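# Pull the tight O-ring off the fitting, lay it flat

## Task

Work the O-ring, which clings tightly to the fitting's sleeve, off the fitting and set it down lying flat on the table, while the fitting remains upright on the table with its sleeve facing up.

## Robot and tools

Robot: two arms over one table. left_arm's base sits near (-0.001, +0.268, +0.023) m and right_arm's near (+0.001, -0.239, +0.008) m in the scene frame, each turned less than a degree about z. left_arm carries a left hand and right_arm a right hand. Each hand has little, ring, middle and index fingers plus a thumb that can bend and can swing from beside the palm to face the fingers. A camera stand is fixed behind the arms.

Frames: the scene frame has its origin at table-top height, midway between the nominal bases; +x points out over the table, +y toward left_arm, +z up. Fixed cameras and the table use it. Reported hand poses are in each arm's own base frame. Motion offsets use the axes of that arm's current Hand target.

Hand point: 0.15 m from the wrist flange along the fingers and 0.05 m in front of the palm. Its +z runs along straightened fingers, +y points out of the palm, +x runs across the palm away from the thumb on the right hand but toward the thumb on the left hand. Straight fingertips end 0.06 to 0.07 m beyond the point and lie 0.06 m behind it (-y). A bracket on the little-finger side of the wrist reaches up to 0.10 m across and can strike things.

Row layout: every row has 28 numbers, each from -1 to 1, with both arms always present: left dx, dy, dz, rx, ry, rz, then left little, ring, middle, index, thumb_bend, thumb_turn, force_limit, speed; then the same fourteen for the right arm. The six pose numbers are offsets, not poses: measured from that arm's Hand target as it stood when the action (or move) began, never from the previous row, along the Hand target's own axes; 1.0 equals 0.6 m or 180 degrees, and rx, ry, rz make one rotation vector. Repeating an offset moves the arm further. Six zeros asks for the current Hand target again. The six hand numbers are absolute targets: fingers -1 straight to +1 curled; thumb_bend -1 straight to +1 fully bent; thumb_turn -1 beside the palm to +1 opposite the fingers. force_limit runs linearly from about 0 N at -1 to 10 N at +1 at the fingertip (15 N for both thumb motors). speed climbs from nearly zero at -1 to full at +0.48 and stays full above; close at -0.94 or lower for a soft grip. No value means "unchanged": to hold a hand steady, resend the eight numbers last executed for it; if none yet, send its hand_measured followed by hand_force_limit and hand_speed.

Tools:
- execute_actions(actions, cameras): actions is a list of actions; each is up to 15 rows, one per 1/30 s step, and a shorter one keeps its last row to fill 15. An empty list returns the state with images. cameras: names, ["all"], [] or null; a wrong name voids the call.
- move(target, speed, blend, blocking, cameras): target is one 28-number row or a list of up to 15 rows, all offsets counted from the same starting Hand targets. speed is the path top speed in m/s, 0.002 to 4.3, default 0.25; rotation is capped at double that number in rad/s. blend (m) rounds corners; 0 halts at each target. Paths are straight, ignore obstacles and the other arm, and stop after 10 s. Hand numbers of the first target are sent at the start; those of later targets once every arm and motor has come to rest there. blocking=false returns after about 0.5 s while the motion continues. The result ends with a move: line (done, off_target, moving, held, fault) and limits (paced: the pose was clipped; held: steps were withheld).
- wait(seconds 0 to 10), stop() brakes a running move, zoom_image(camera, region [x0, y0, x1, y1] pixels from top-left, at most 504 by 504) enlarges part of the newest image, show_instructions() shows the reference pages, finished_scene(scene=1) ends the scene permanently.

Cameras: cam_head_left, cam_head_right, cam_high, cam_low (896x504), cam_left_wrist, cam_right_wrist (672x504).

Results: end_effector_position (m) and end_effector_quat_wxyz in the base frame; Hand target is the last commanded pose after the controller limits orientation to 40 degrees from the measured one. hand_measured, hand_stopped_by (moving, target, force, stalled, fault) and hand_load_n (N, positive when the finger is pushed open) follow the motor order above; a lost grip shows as load falling near 0. Joint torques: numbers 3 and 4 wrap at ±28 N m. MOTOR HOT appears at 85 °C; at 100 °C that arm goes limp for 30 to 60 s.

Behaviour: arms are loose; resting 1 to 3 cm (sometimes 5) below the command is normal, not contact; send the shortfall as a new offset. A hand grips objects 0.035 to 0.065 m thick with the thumb swung in, handles from 0.025 m. A motor only starts when its target changes by 0.002 or more; to squeeze harder raise force_limit and send a more-closed target; to loosen, send one more open than measured. A blocked arm keeps pressing until commanded back past its hand point. Joint ranges (rad): waist ±2.880, shoulder 0 to 3.142, elbow 0 to 3.019, wrist pitch -1.693 to 1.571, wrist yaw ±1.571, wrist roll ±2.094.

Avoid: dropping the ring or fitting, releasing moving parts, fast impacts, hard shoves on fixed or heavy items, anything leaving the table, knocking the fitting over, overloading fingers with pulls or twists, the two hands pressing each other or one gripping the other's fingers, paths near an arm's own base, and long stretched holds that heat motors. Loose objects may occasionally get nudged by the scene.

Each tool is called after "Emit:" by a JSON object that holds its "fn" and its "kwargs".

Reference images:

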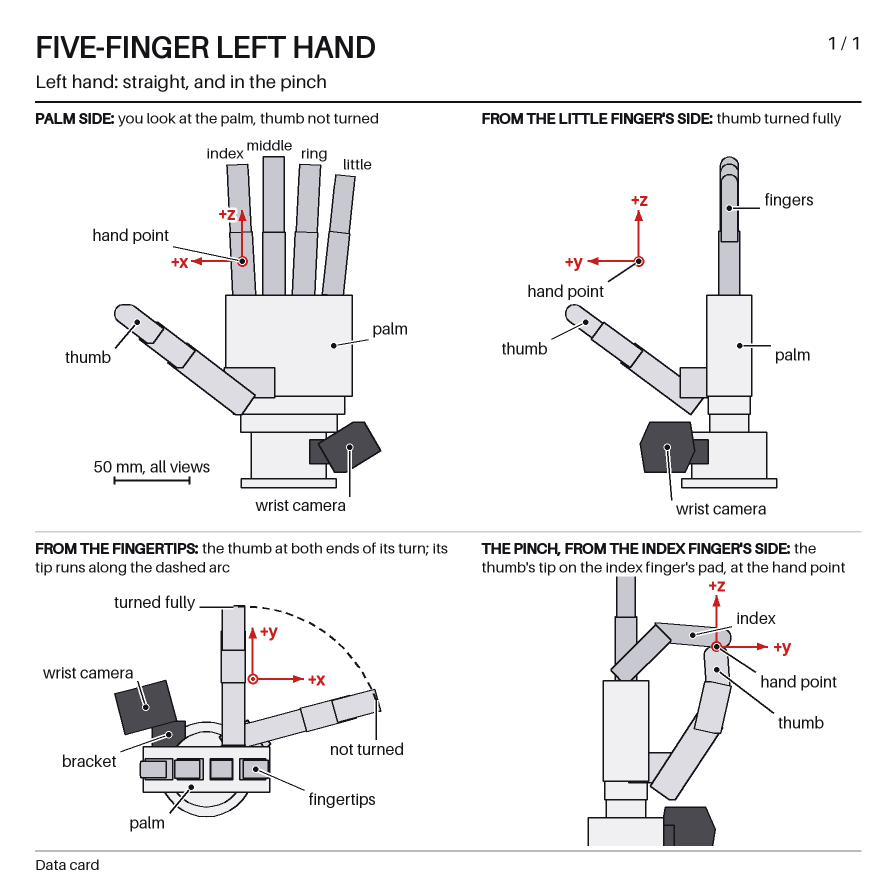

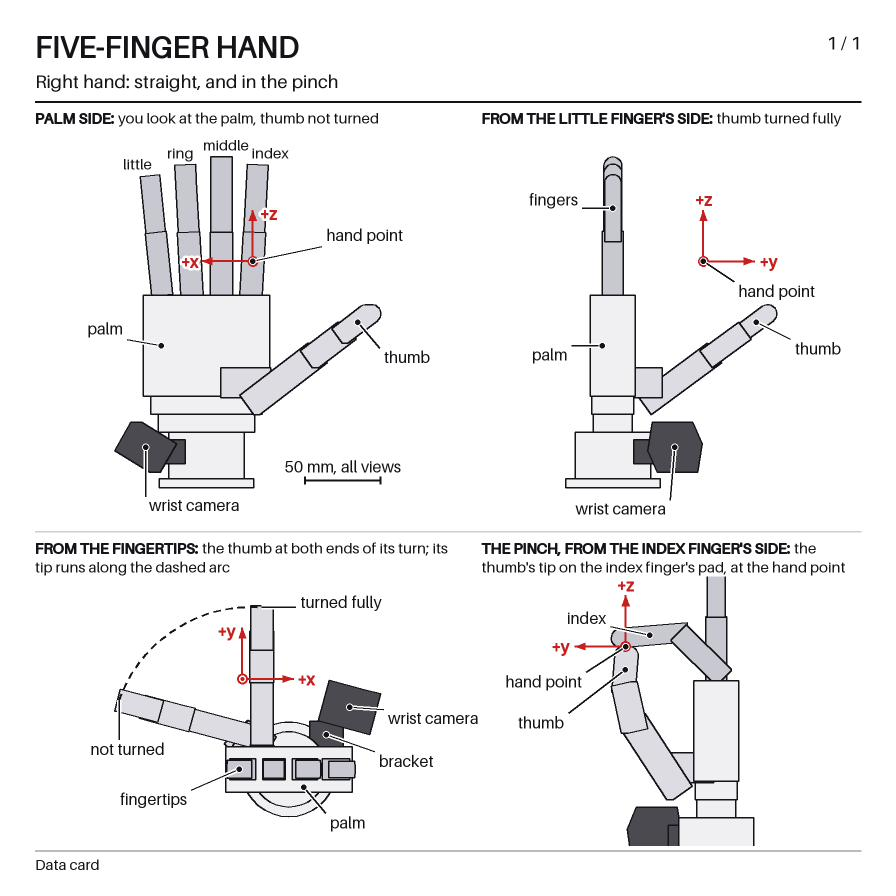

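## Session

Emit:
{"fn": "execute_actions", "kwargs": {"actions": []}}

Scene clock: 0.00 s.
left_arm: end_effector_position=(+0.2819, +0.2245, +0.2902) hand_measured=(-1.000, -1.000, -1.000, -1.000, -1.000, -1.000) hand_load_n=(+0.5, +0.0, +0.0, +0.0, +0.0, +0.0) hand_stopped_by=(target, target, target, target, target, target) hand_force_limit=0.00 hand_speed=-0.80 end_effector_quat_wxyz=(+0.306, -0.276, +0.676, +0.611) | right_arm: end_effector_position=(+0.4614, -0.1743, +0.3180) hand_measured=(-1.000, -1.000, -1.000, -1.000, -1.000, -1.000) hand_load_n=(+0.0, +0.0, +0.0, +0.0, +0.0, +0.0) hand_stopped_by=(target, target, target, target, target, target) hand_force_limit=0.00 hand_speed=-0.80 end_effector_quat_wxyz=(-0.293, +0.822, -0.479, +0.091)
Joint positions: left_arm=[0.077 1.162 0.644 0.113 -1.405 1.89] | right_arm=[-0.526 1.643 1.84 -1.557 -0.592 -0.977]
Joint velocities: within noise
Joint torques (N m): no reading
Motor temperatures (°C): left_arm=[24 31 23 28 26 24] | right_arm=[26 31 27 29 24 28]
Heat: left arm: hottest shoulder 31 °C; right arm: hottest shoulder 31 °C.
Hand target: left_arm +0.2862, +0.2247, +0.3039; +0.319, -0.289, +0.667, +0.608 | right_arm +0.4671, -0.1766, +0.3280; -0.296, +0.822, -0.475, +0.105

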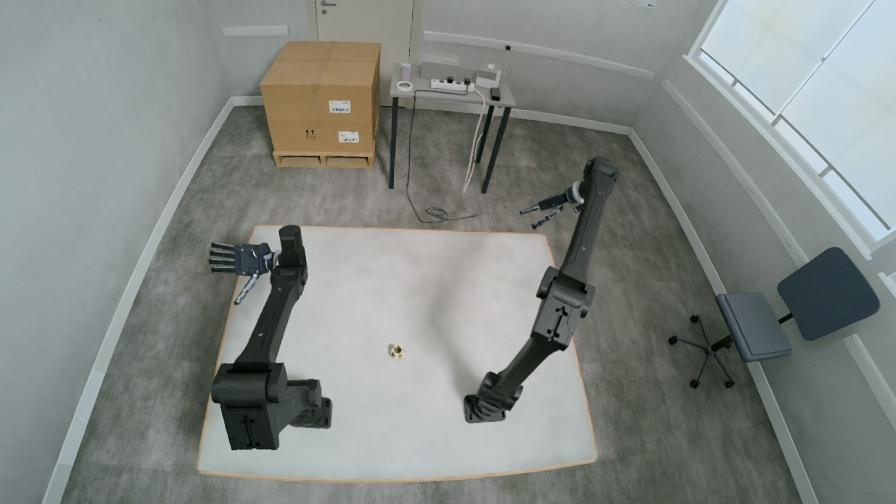

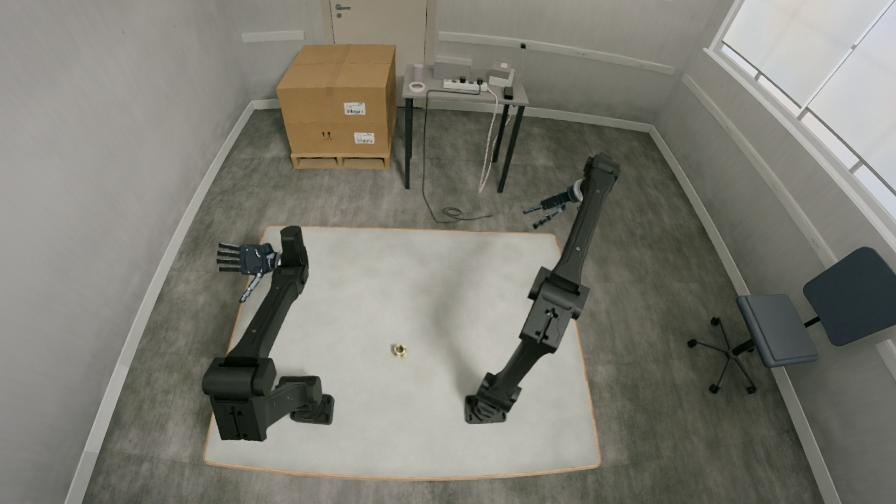

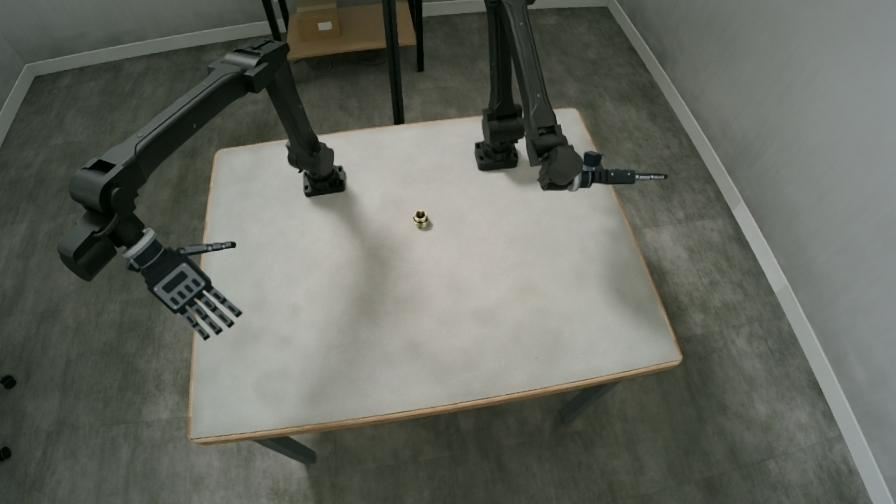

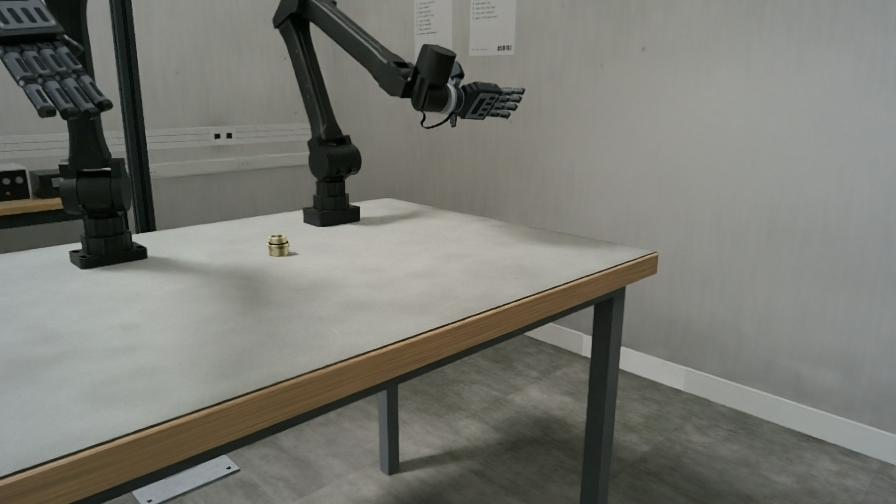

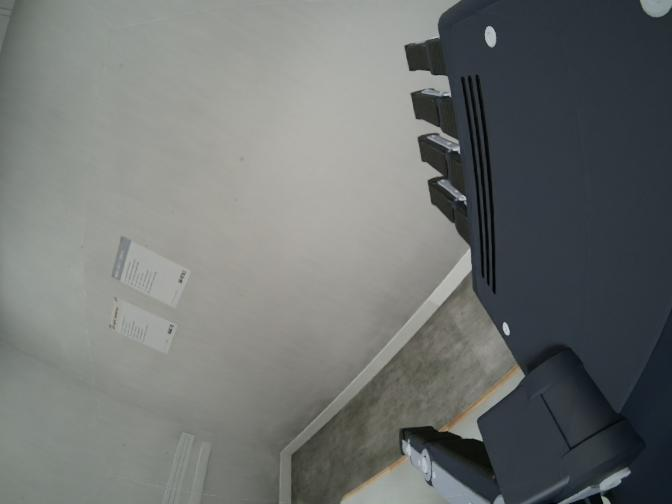

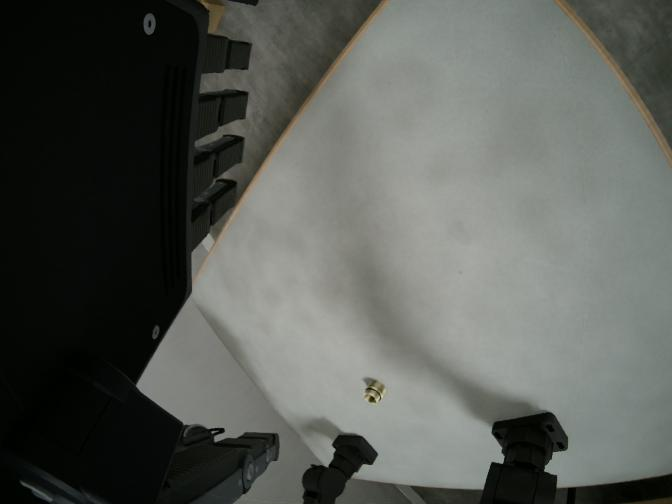

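Emit:
{"fn": "zoom_image", "kwargs": {"camera": "cam_low", "region": [240, 215, 320, 275]}}

Emit:
{"fn": "zoom_image", "kwargs": {"camera": "cam_high", "region": [380, 190, 460, 250]}}

Emit:
{"fn": "zoom_image", "kwargs": {"camera": "cam_head_left", "region": [360, 320, 440, 380]}}

Scaled by 6.300.

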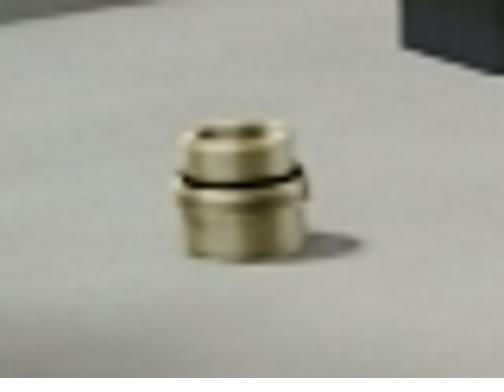

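Scaled by 6.300.

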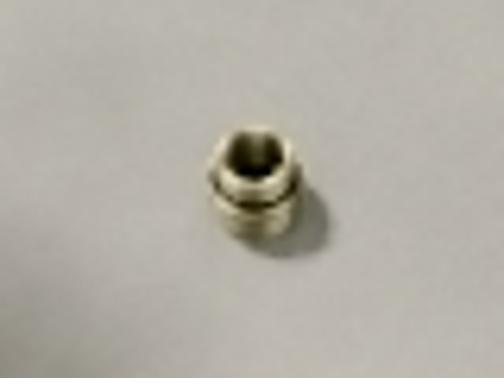

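Scaled by 6.300.

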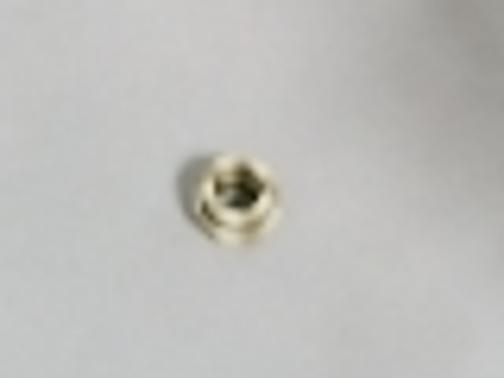

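Emit:
{"fn": "zoom_image", "kwargs": {"camera": "cam_right_wrist", "region": [335, 360, 415, 420]}}

Scaled by 6.300 from the camera's 672x504 image, which has a finer 960x720 frame.

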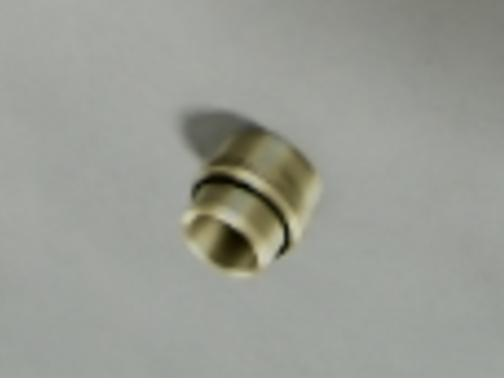

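Emit:
{"fn": "move", "kwargs": {"target": [0,0,0,0,0,0,-1,-1,-1,-1,-1,-1,0,-0.8,-0.8278,0.2457,0.2772,-0.1276,0.1854,0.4809,-1,-1,-1,-1,-1,-1,0,-0.8], "cameras": ["all"]}}

Scene clock: 80.97 s.
left_arm: end_effector_position=(+0.2819, +0.2245, +0.2902) hand_measured=(-1.000, -1.000, -1.000, -1.000, -1.000, -1.000) hand_load_n=(+0.0, +0.0, +0.0, +0.0, +0.0, +0.0) hand_stopped_by=(target, target, target, target, target, target) hand_force_limit=0.00 hand_speed=-0.80 end_effector_quat_wxyz=(+0.306, -0.276, +0.676, +0.611) | right_arm: end_effector_position=(+0.1775, +0.2484, +0.1615) hand_measured=(-1.000, -1.000, -1.000, -1.000, -1.000, -1.000) hand_load_n=(+0.0, +0.0, +0.0, +0.0, +0.0, -0.5) hand_stopped_by=(target, target, target, target, target, target) hand_force_limit=0.00 hand_speed=-0.80 end_effector_quat_wxyz=(+0.003, -0.262, +0.965, +0.001)
Joint positions: left_arm=[0.077 1.162 0.644 0.113 -1.405 1.89] | right_arm=[0.787 1.008 0.857 -1.415 0.002 1.829]
Joint torques (N m): left_arm=[-0.03 -5.83 10.02 1.57 -0.23 0.18] | right_arm=[2.61 -6.12 10.24 -0.35 0.03 0.09]
Motor temperatures (°C): left_arm=[24 30 28 28 26 23] | right_arm=[26 35 36 28 24 27]
Heat: left arm: hottest shoulder 30 °C; right arm: hottest elbow 36 °C.
Hand target: left_arm +0.2862, +0.2247, +0.3039; +0.319, -0.289, +0.667, +0.608 | right_arm +0.1753, +0.2516, +0.1620; +0.000, -0.259, +0.966, +0.000
Off the commanded pose: left_arm 0.014 m, 2 deg | right_arm 0.004 m, 0 deg.
move: off_target (left_arm)

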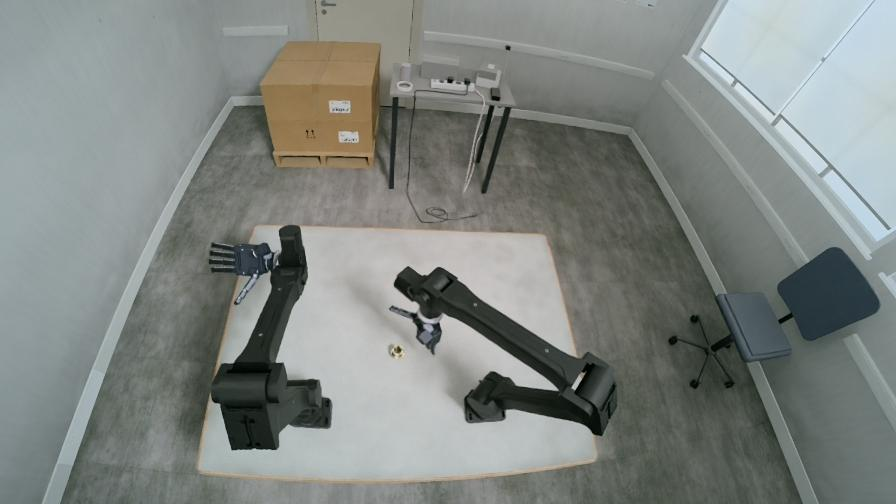

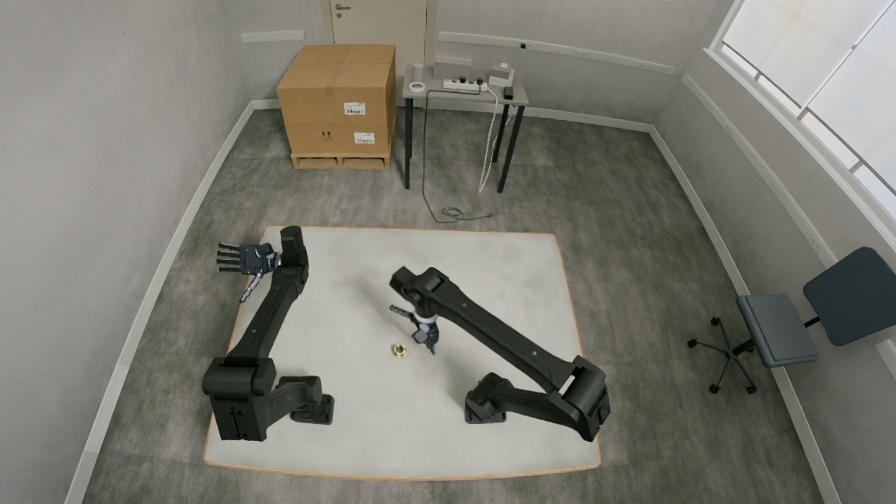

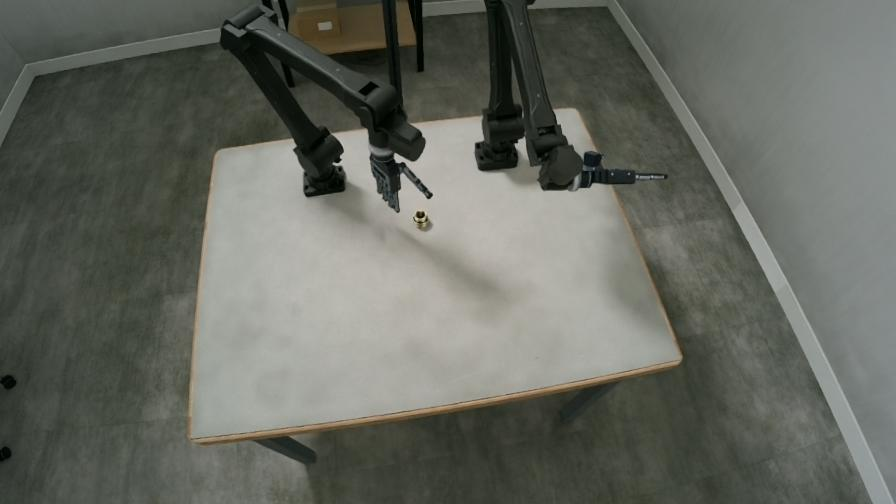

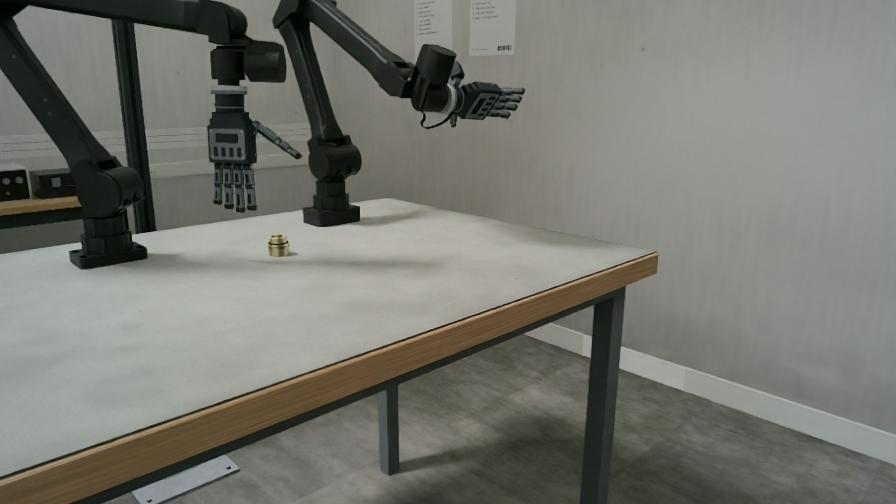

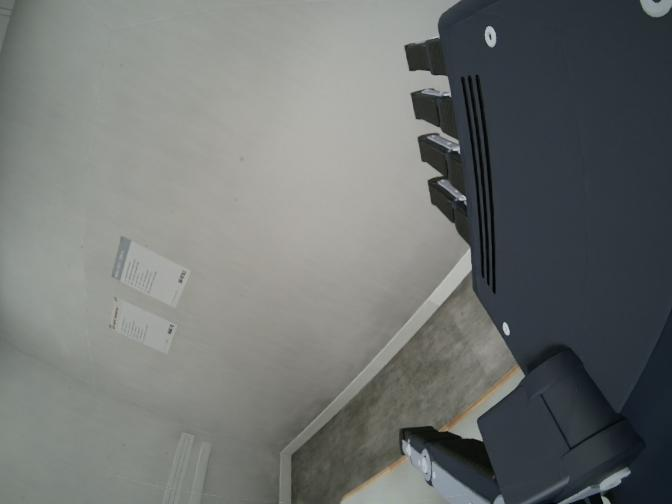

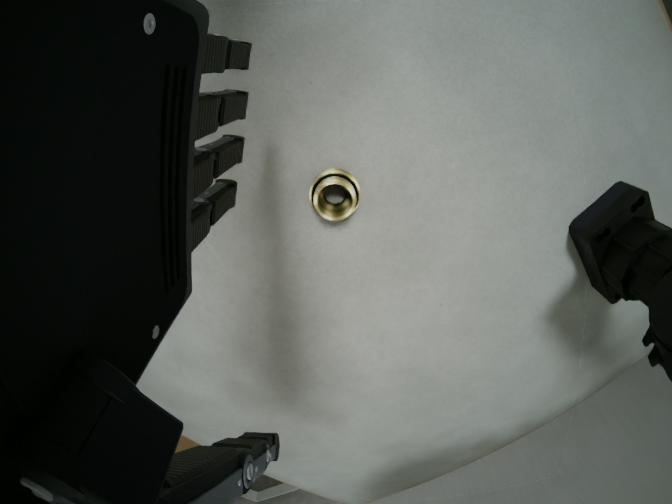

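Emit:
{"fn": "zoom_image", "kwargs": {"camera": "cam_right_wrist", "region": [292, 158, 382, 234]}}

Scaled by 5.600 from the camera's 672x504 image, which has a finer 960x720 frame.

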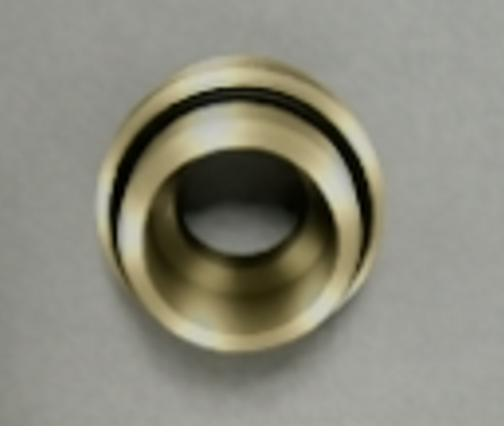

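Emit:
{"fn": "move", "kwargs": {"target": [0,0,0,0,0,0,-1,-1,-1,-1,-1,-1,0,-0.8,-0.065,-0.035,0.09,0,0,0,-1,-1,-1,-1,-1,-1,0,-0.8], "cameras": ["cam_right_wrist","cam_low","cam_high"], "speed": 0.15}}

Scene clock: 135.70 s.
left_arm: end_effector_position=(+0.2819, +0.2245, +0.2902) hand_measured=(-1.000, -1.000, -1.000, -1.000, -1.000, -1.000) hand_load_n=(+0.0, +0.0, +0.0, +0.0, +0.0, +0.0) hand_stopped_by=(target, target, target, target, target, target) hand_force_limit=0.00 hand_speed=-0.80 end_effector_quat_wxyz=(+0.306, -0.276, +0.676, +0.611) | right_arm: end_effector_position=(+0.2154, +0.2510, +0.1075) hand_measured=(-1.000, -1.000, -1.000, -1.000, -1.000, -1.000) hand_load_n=(+0.0, +0.0, +0.0, +0.0, +0.0, +0.0) hand_stopped_by=(target, target, target, target, target, target) hand_force_limit=0.00 hand_speed=-0.80 end_effector_quat_wxyz=(-0.006, -0.253, +0.967, -0.005)
Joint positions: left_arm=[0.077 1.162 0.644 0.113 -1.405 1.89] | right_arm=[0.704 1.149 0.809 -1.246 0.005 1.764]
Joint torques (N m): left_arm=[-0.03 -5.83 9.98 1.62 -0.23 0.18] | right_arm=[0.15 -8.12 9.42 0.59 -0.11 -0.2]
Heat: left arm: hottest shoulder 30 °C; right arm: hottest elbow 34 °C.
Hand target: left_arm +0.2862, +0.2247, +0.3039; +0.319, -0.289, +0.667, +0.608 | right_arm +0.2195, +0.2529, +0.1080; +0.000, -0.259, +0.966, +0.000
Off the commanded pose: left_arm 0.014 m, 2 deg | right_arm 0.005 m, 1 deg.
move: off_target (left_arm)
Images, in order (width x height): cam_high 896x504, cam_low 896x504, cam_right_wrist 672x504.

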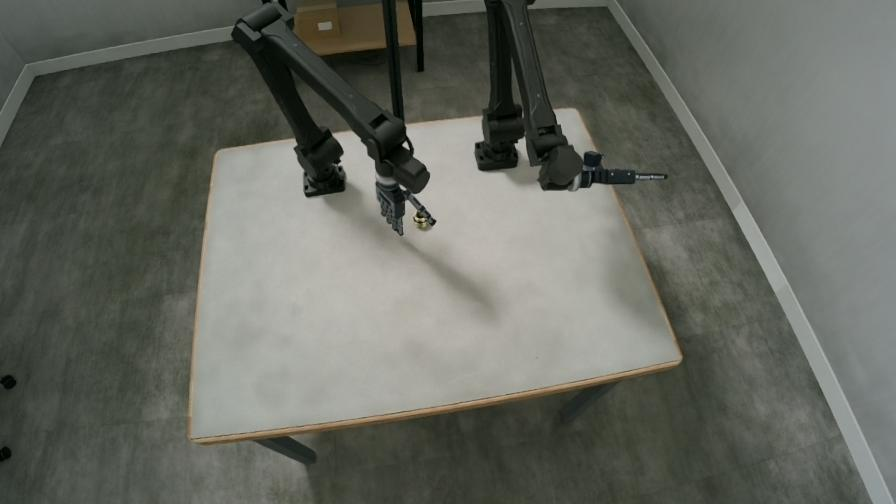

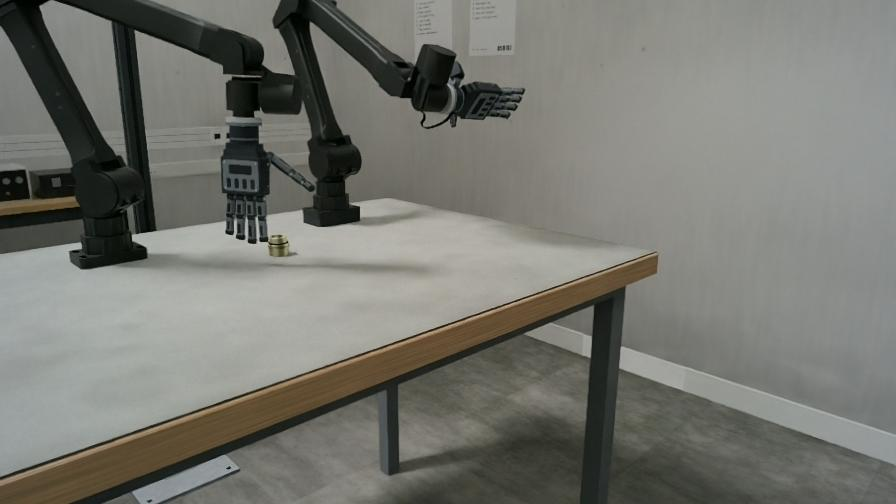

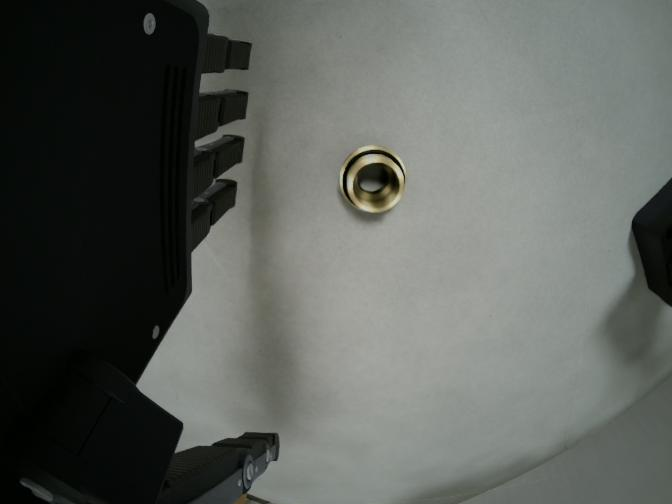

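Emit:
{"fn": "zoom_image", "kwargs": {"camera": "cam_right_wrist", "region": [325, 134, 421, 224]}}

Emit:
{"fn": "zoom_image", "kwargs": {"camera": "cam_low", "region": [210, 190, 310, 270]}}

Scaled by 5.250 from the camera's 672x504 image, which has a finer 960x720 frame.

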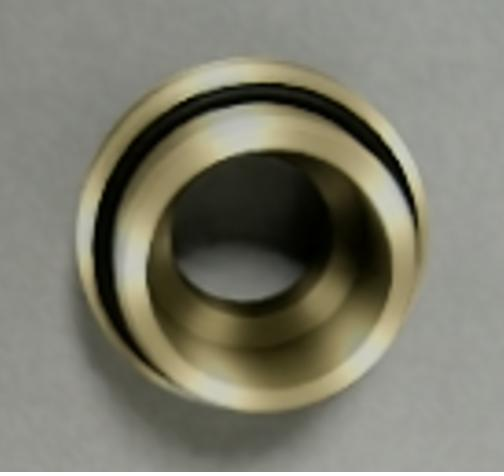

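Scaled by 5.040.

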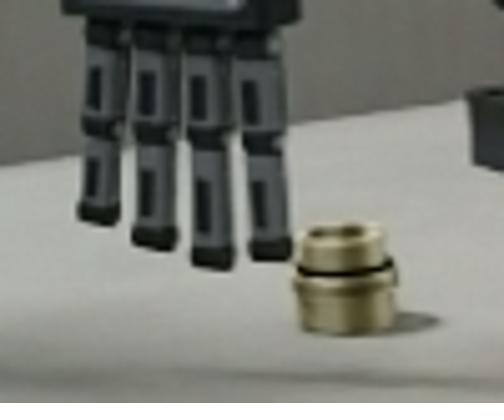

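Emit:
{"fn": "move", "kwargs": {"target": [[0,0,0,0,0,0,-1,-1,-1,-1,-1,-1,0,-0.8,0.0242,0.0145,-0.14,0,0,0,-1,-1,-1,-1,-1,-1,0,-0.3],[0,0,0,0,0,0,-1,-1,-1,-1,-1,-1,0,-0.8,0.0242,0.0145,-0.14,0.1896,-0.3283,-0.6013,-1,-1,-1,-1,-1,1,0,-0.3]], "cameras": ["cam_right_wrist","cam_low","cam_high","cam_head_left"], "speed": 0.3}}

Scene clock: 259.43 s.
left_arm: end_effector_position=(+0.2819, +0.2245, +0.2902) hand_measured=(-1.000, -1.000, -1.000, -1.000, -1.000, -1.000) hand_load_n=(+0.0, +0.0, +0.0, +0.0, +0.0, +0.0) hand_stopped_by=(target, target, target, target, target, target) hand_force_limit=0.00 hand_speed=-0.80 end_effector_quat_wxyz=(+0.306, -0.276, +0.676, +0.611) | right_arm: end_effector_position=(+0.1953, +0.2542, +0.1856) hand_measured=(-1.000, -1.000, -1.000, -1.000, -1.000, +1.000) hand_load_n=(+0.0, +0.0, -0.5, +0.0, +0.0, +0.0) hand_stopped_by=(target, target, target, target, target, target) hand_force_limit=0.00 hand_speed=-0.30 end_effector_quat_wxyz=(-0.452, +0.854, -0.235, +0.110)
Joint positions: left_arm=[0.077 1.162 0.644 0.113 -1.405 1.89] | right_arm=[0.669 0.669 0.591 -0.565 -0.322 -0.202]
Joint torques (N m): left_arm=[-0.03 -5.77 10 1.61 -0.22 0.18] | right_arm=[0.09 -4.31 11.4 2.55 -0.33 -0.2]
Heat: left arm: hottest shoulder 30 °C; right arm: hottest elbow 35 °C.
Hand target: left_arm +0.2862, +0.2247, +0.3039; +0.319, -0.289, +0.667, +0.608 | right_arm +0.2026, +0.2532, +0.1920; -0.463, +0.848, -0.227, +0.124
Off the commanded pose: left_arm 0.014 m, 2 deg | right_arm 0.010 m, 2 deg.
move: off_target (left_arm)
Images, in order (width x height): cam_head_left 896x504, cam_high 896x504, cam_low 896x504, cam_right_wrist 672x504.

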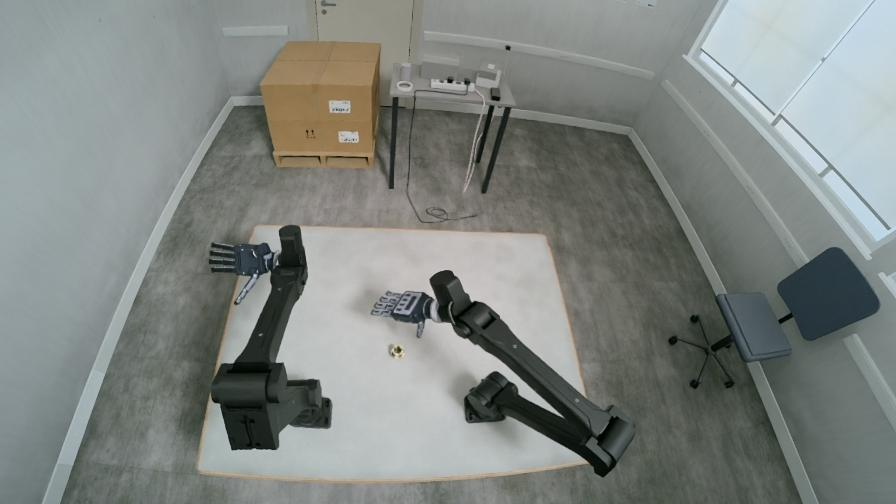

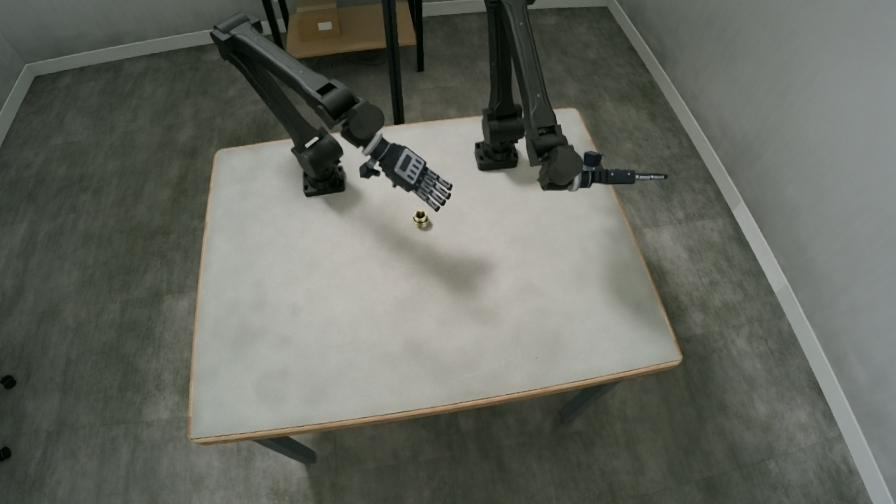

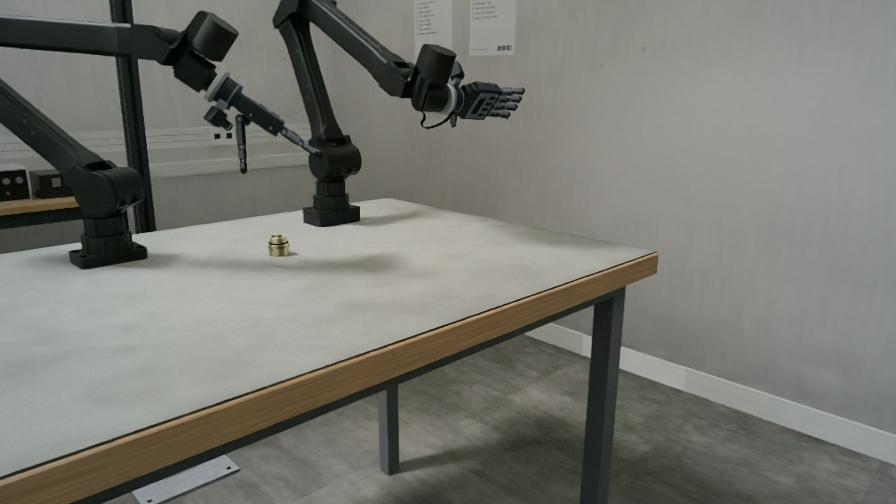

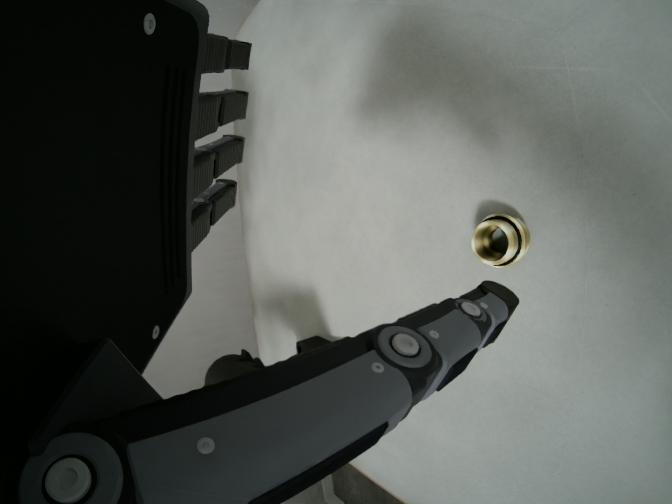

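Emit:
{"fn": "zoom_image", "kwargs": {"camera": "cam_low", "region": [180, 70, 340, 270]}}

Emit:
{"fn": "zoom_image", "kwargs": {"camera": "cam_high", "region": [340, 110, 500, 250]}}

Emit:
{"fn": "zoom_image", "kwargs": {"camera": "cam_head_left", "region": [340, 260, 480, 370]}}

Scaled by 2.520.

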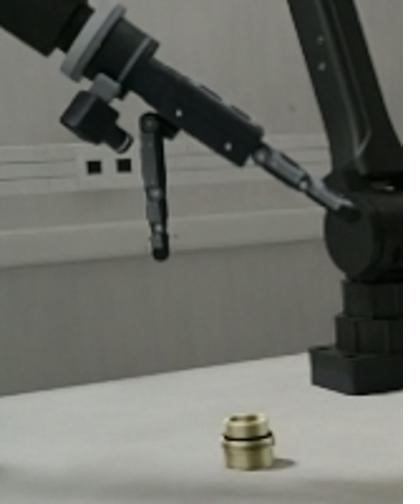

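Scaled by 3.150.

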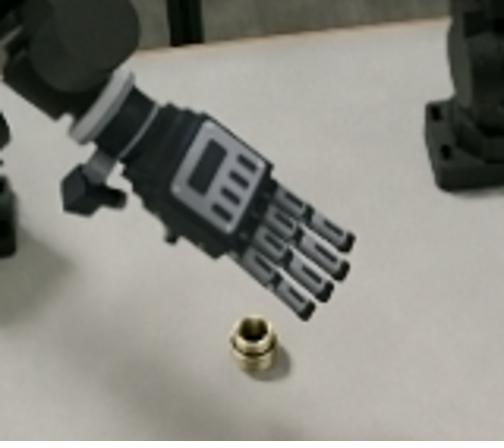

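Scaled by 3.600.

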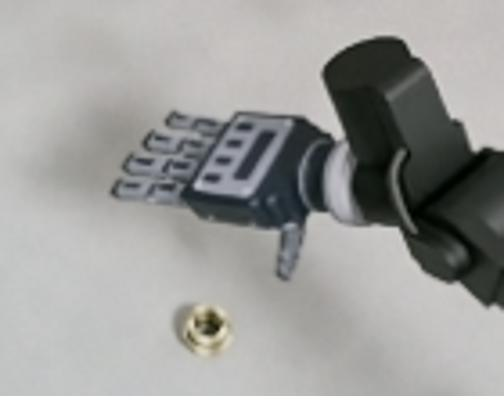

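Emit:
{"fn": "move", "kwargs": {"target": [0,0,0,0,0,0,-1,-1,-1,-1,-1,-1,0,-0.8,0,0.126,0.081,0,0,0,-1,-1,-0.6,-0.6,-1,1,0,-0.5], "cameras": ["cam_right_wrist","cam_low","cam_high","cam_head_left"], "speed": 0.15}}

Scene clock: 336.63 s.
left_arm: end_effector_position=(+0.2819, +0.2245, +0.2902) hand_measured=(-1.000, -1.000, -1.000, -1.000, -1.000, -1.000) hand_load_n=(+0.0, +0.0, +0.0, +0.0, +0.0, +0.0) hand_stopped_by=(target, target, target, target, target, target) hand_force_limit=0.00 hand_speed=-0.80 end_effector_quat_wxyz=(+0.306, -0.276, +0.676, +0.611) | right_arm: end_effector_position=(+0.1944, +0.2533, +0.0984) hand_measured=(-1.000, -1.000, -0.600, -0.600, -1.000, +1.000) hand_load_n=(+0.0, +0.0, +0.0, +0.0, +0.0, +0.0) hand_stopped_by=(target, target, target, target, target, target) hand_force_limit=0.00 hand_speed=-0.50 end_effector_quat_wxyz=(-0.455, +0.852, -0.233, +0.113)
Joint positions: left_arm=[0.077 1.162 0.644 0.113 -1.405 1.89] | right_arm=[0.669 0.736 0.375 -0.27 -0.322 -0.204]
Joint torques (N m): left_arm=[0.03 -5.77 10 1.59 -0.23 0.17] | right_arm=[0.15 -3.25 10.97 2.52 -0.32 -0.17]
Motor temperatures (°C): left_arm=[23 29 30 28 26 22] | right_arm=[26 30 36 26 24 26]
Heat: left arm: hottest elbow 30 °C; right arm: hottest elbow 36 °C.
Hand target: left_arm +0.2862, +0.2247, +0.3039; +0.319, -0.289, +0.667, +0.608 | right_arm +0.2026, +0.2532, +0.1021; -0.463, +0.848, -0.227, +0.124
Off the commanded pose: left_arm 0.014 m, 2 deg | right_arm 0.009 m, 2 deg.
move: off_target (left_arm)
Images, in order (width x height): cam_head_left 896x504, cam_high 896x504, cam_low 896x504, cam_right_wrist 672x504.

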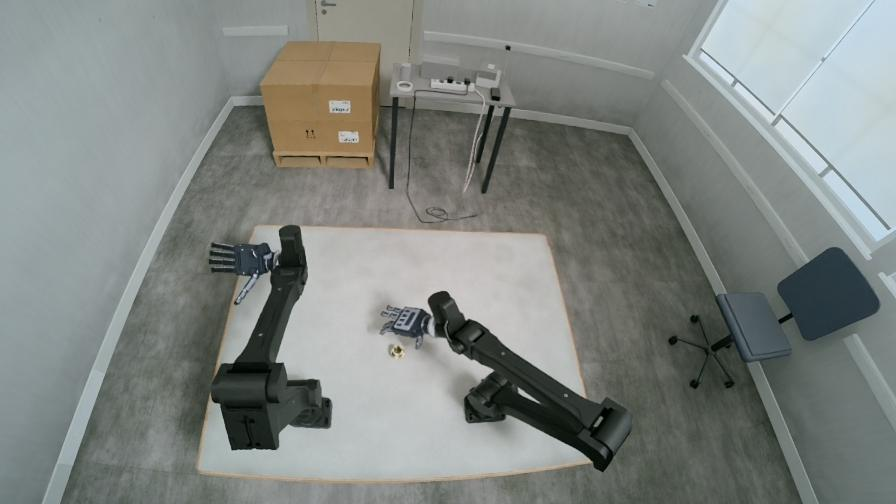

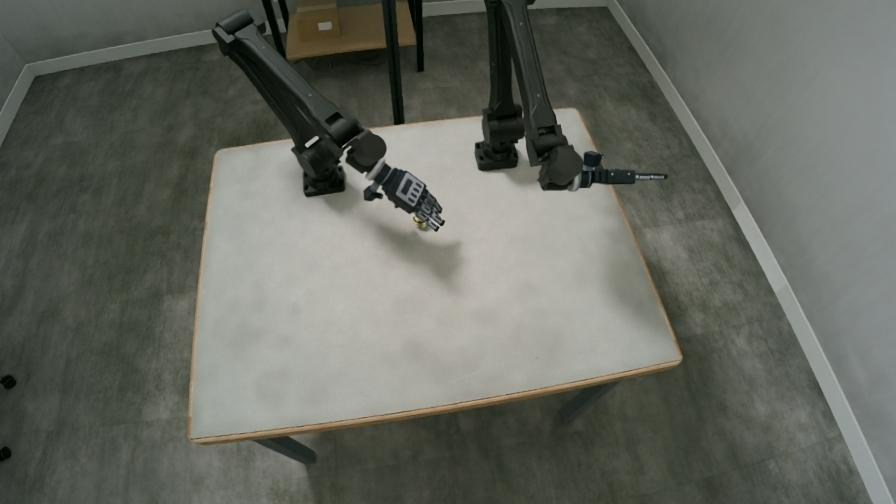

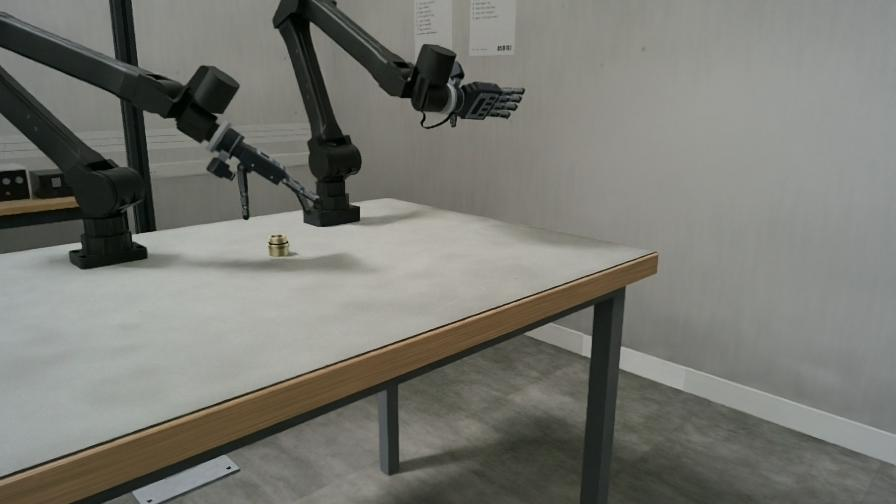

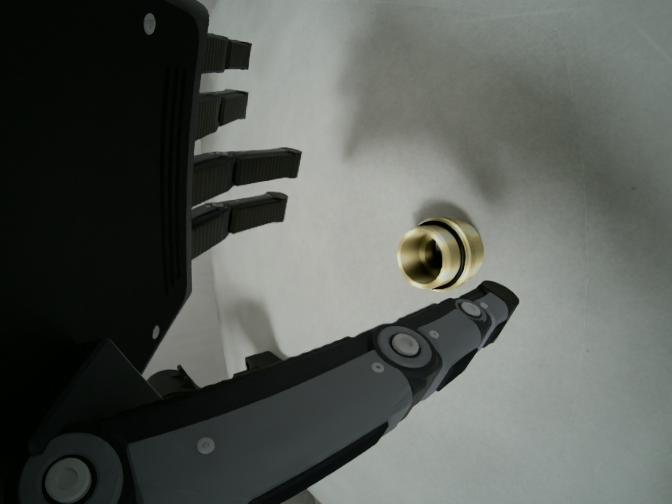

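Emit:
{"fn": "zoom_image", "kwargs": {"camera": "cam_right_wrist", "region": [372, 195, 532, 315]}}

Emit:
{"fn": "zoom_image", "kwargs": {"camera": "cam_low", "region": [200, 120, 340, 270]}}

Scaled by 3.150 from the camera's 672x504 image, which has a finer 960x720 frame.

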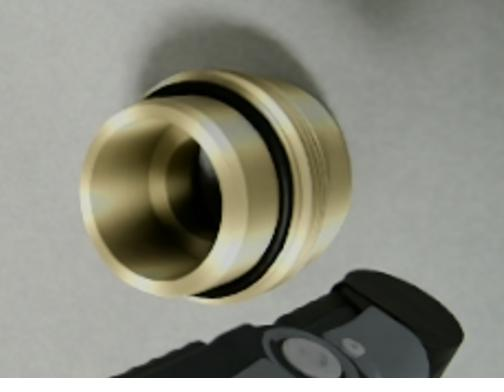

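Scaled by 3.360.

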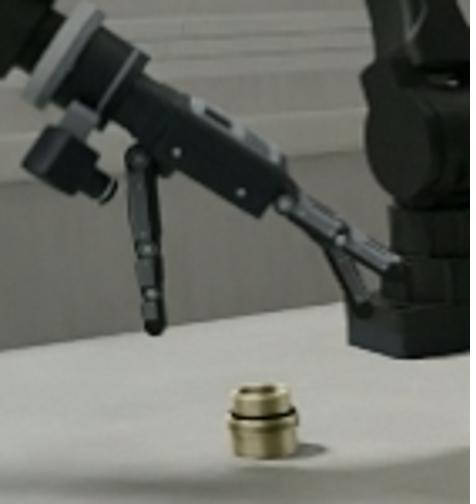

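Emit:
{"fn": "zoom_image", "kwargs": {"camera": "cam_high", "region": [360, 140, 480, 250]}}

Emit:
{"fn": "zoom_image", "kwargs": {"camera": "cam_head_left", "region": [350, 290, 450, 370]}}

Scaled by 4.200.

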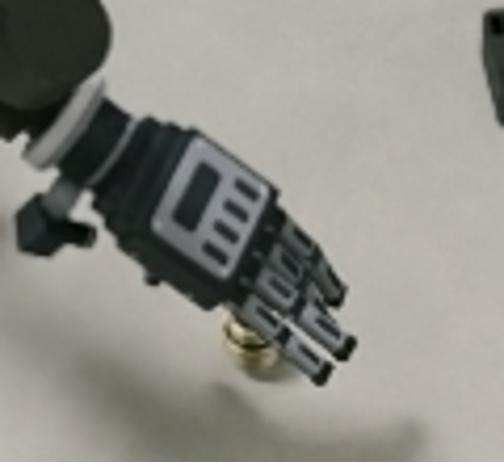

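Scaled by 5.040.

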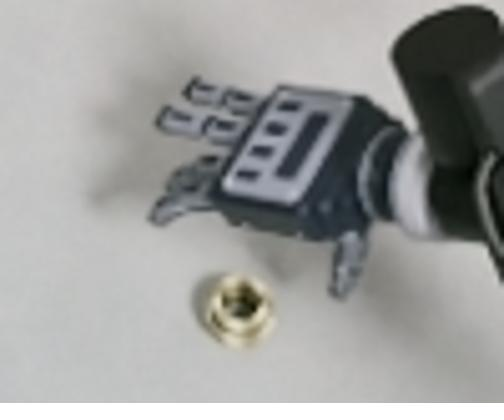

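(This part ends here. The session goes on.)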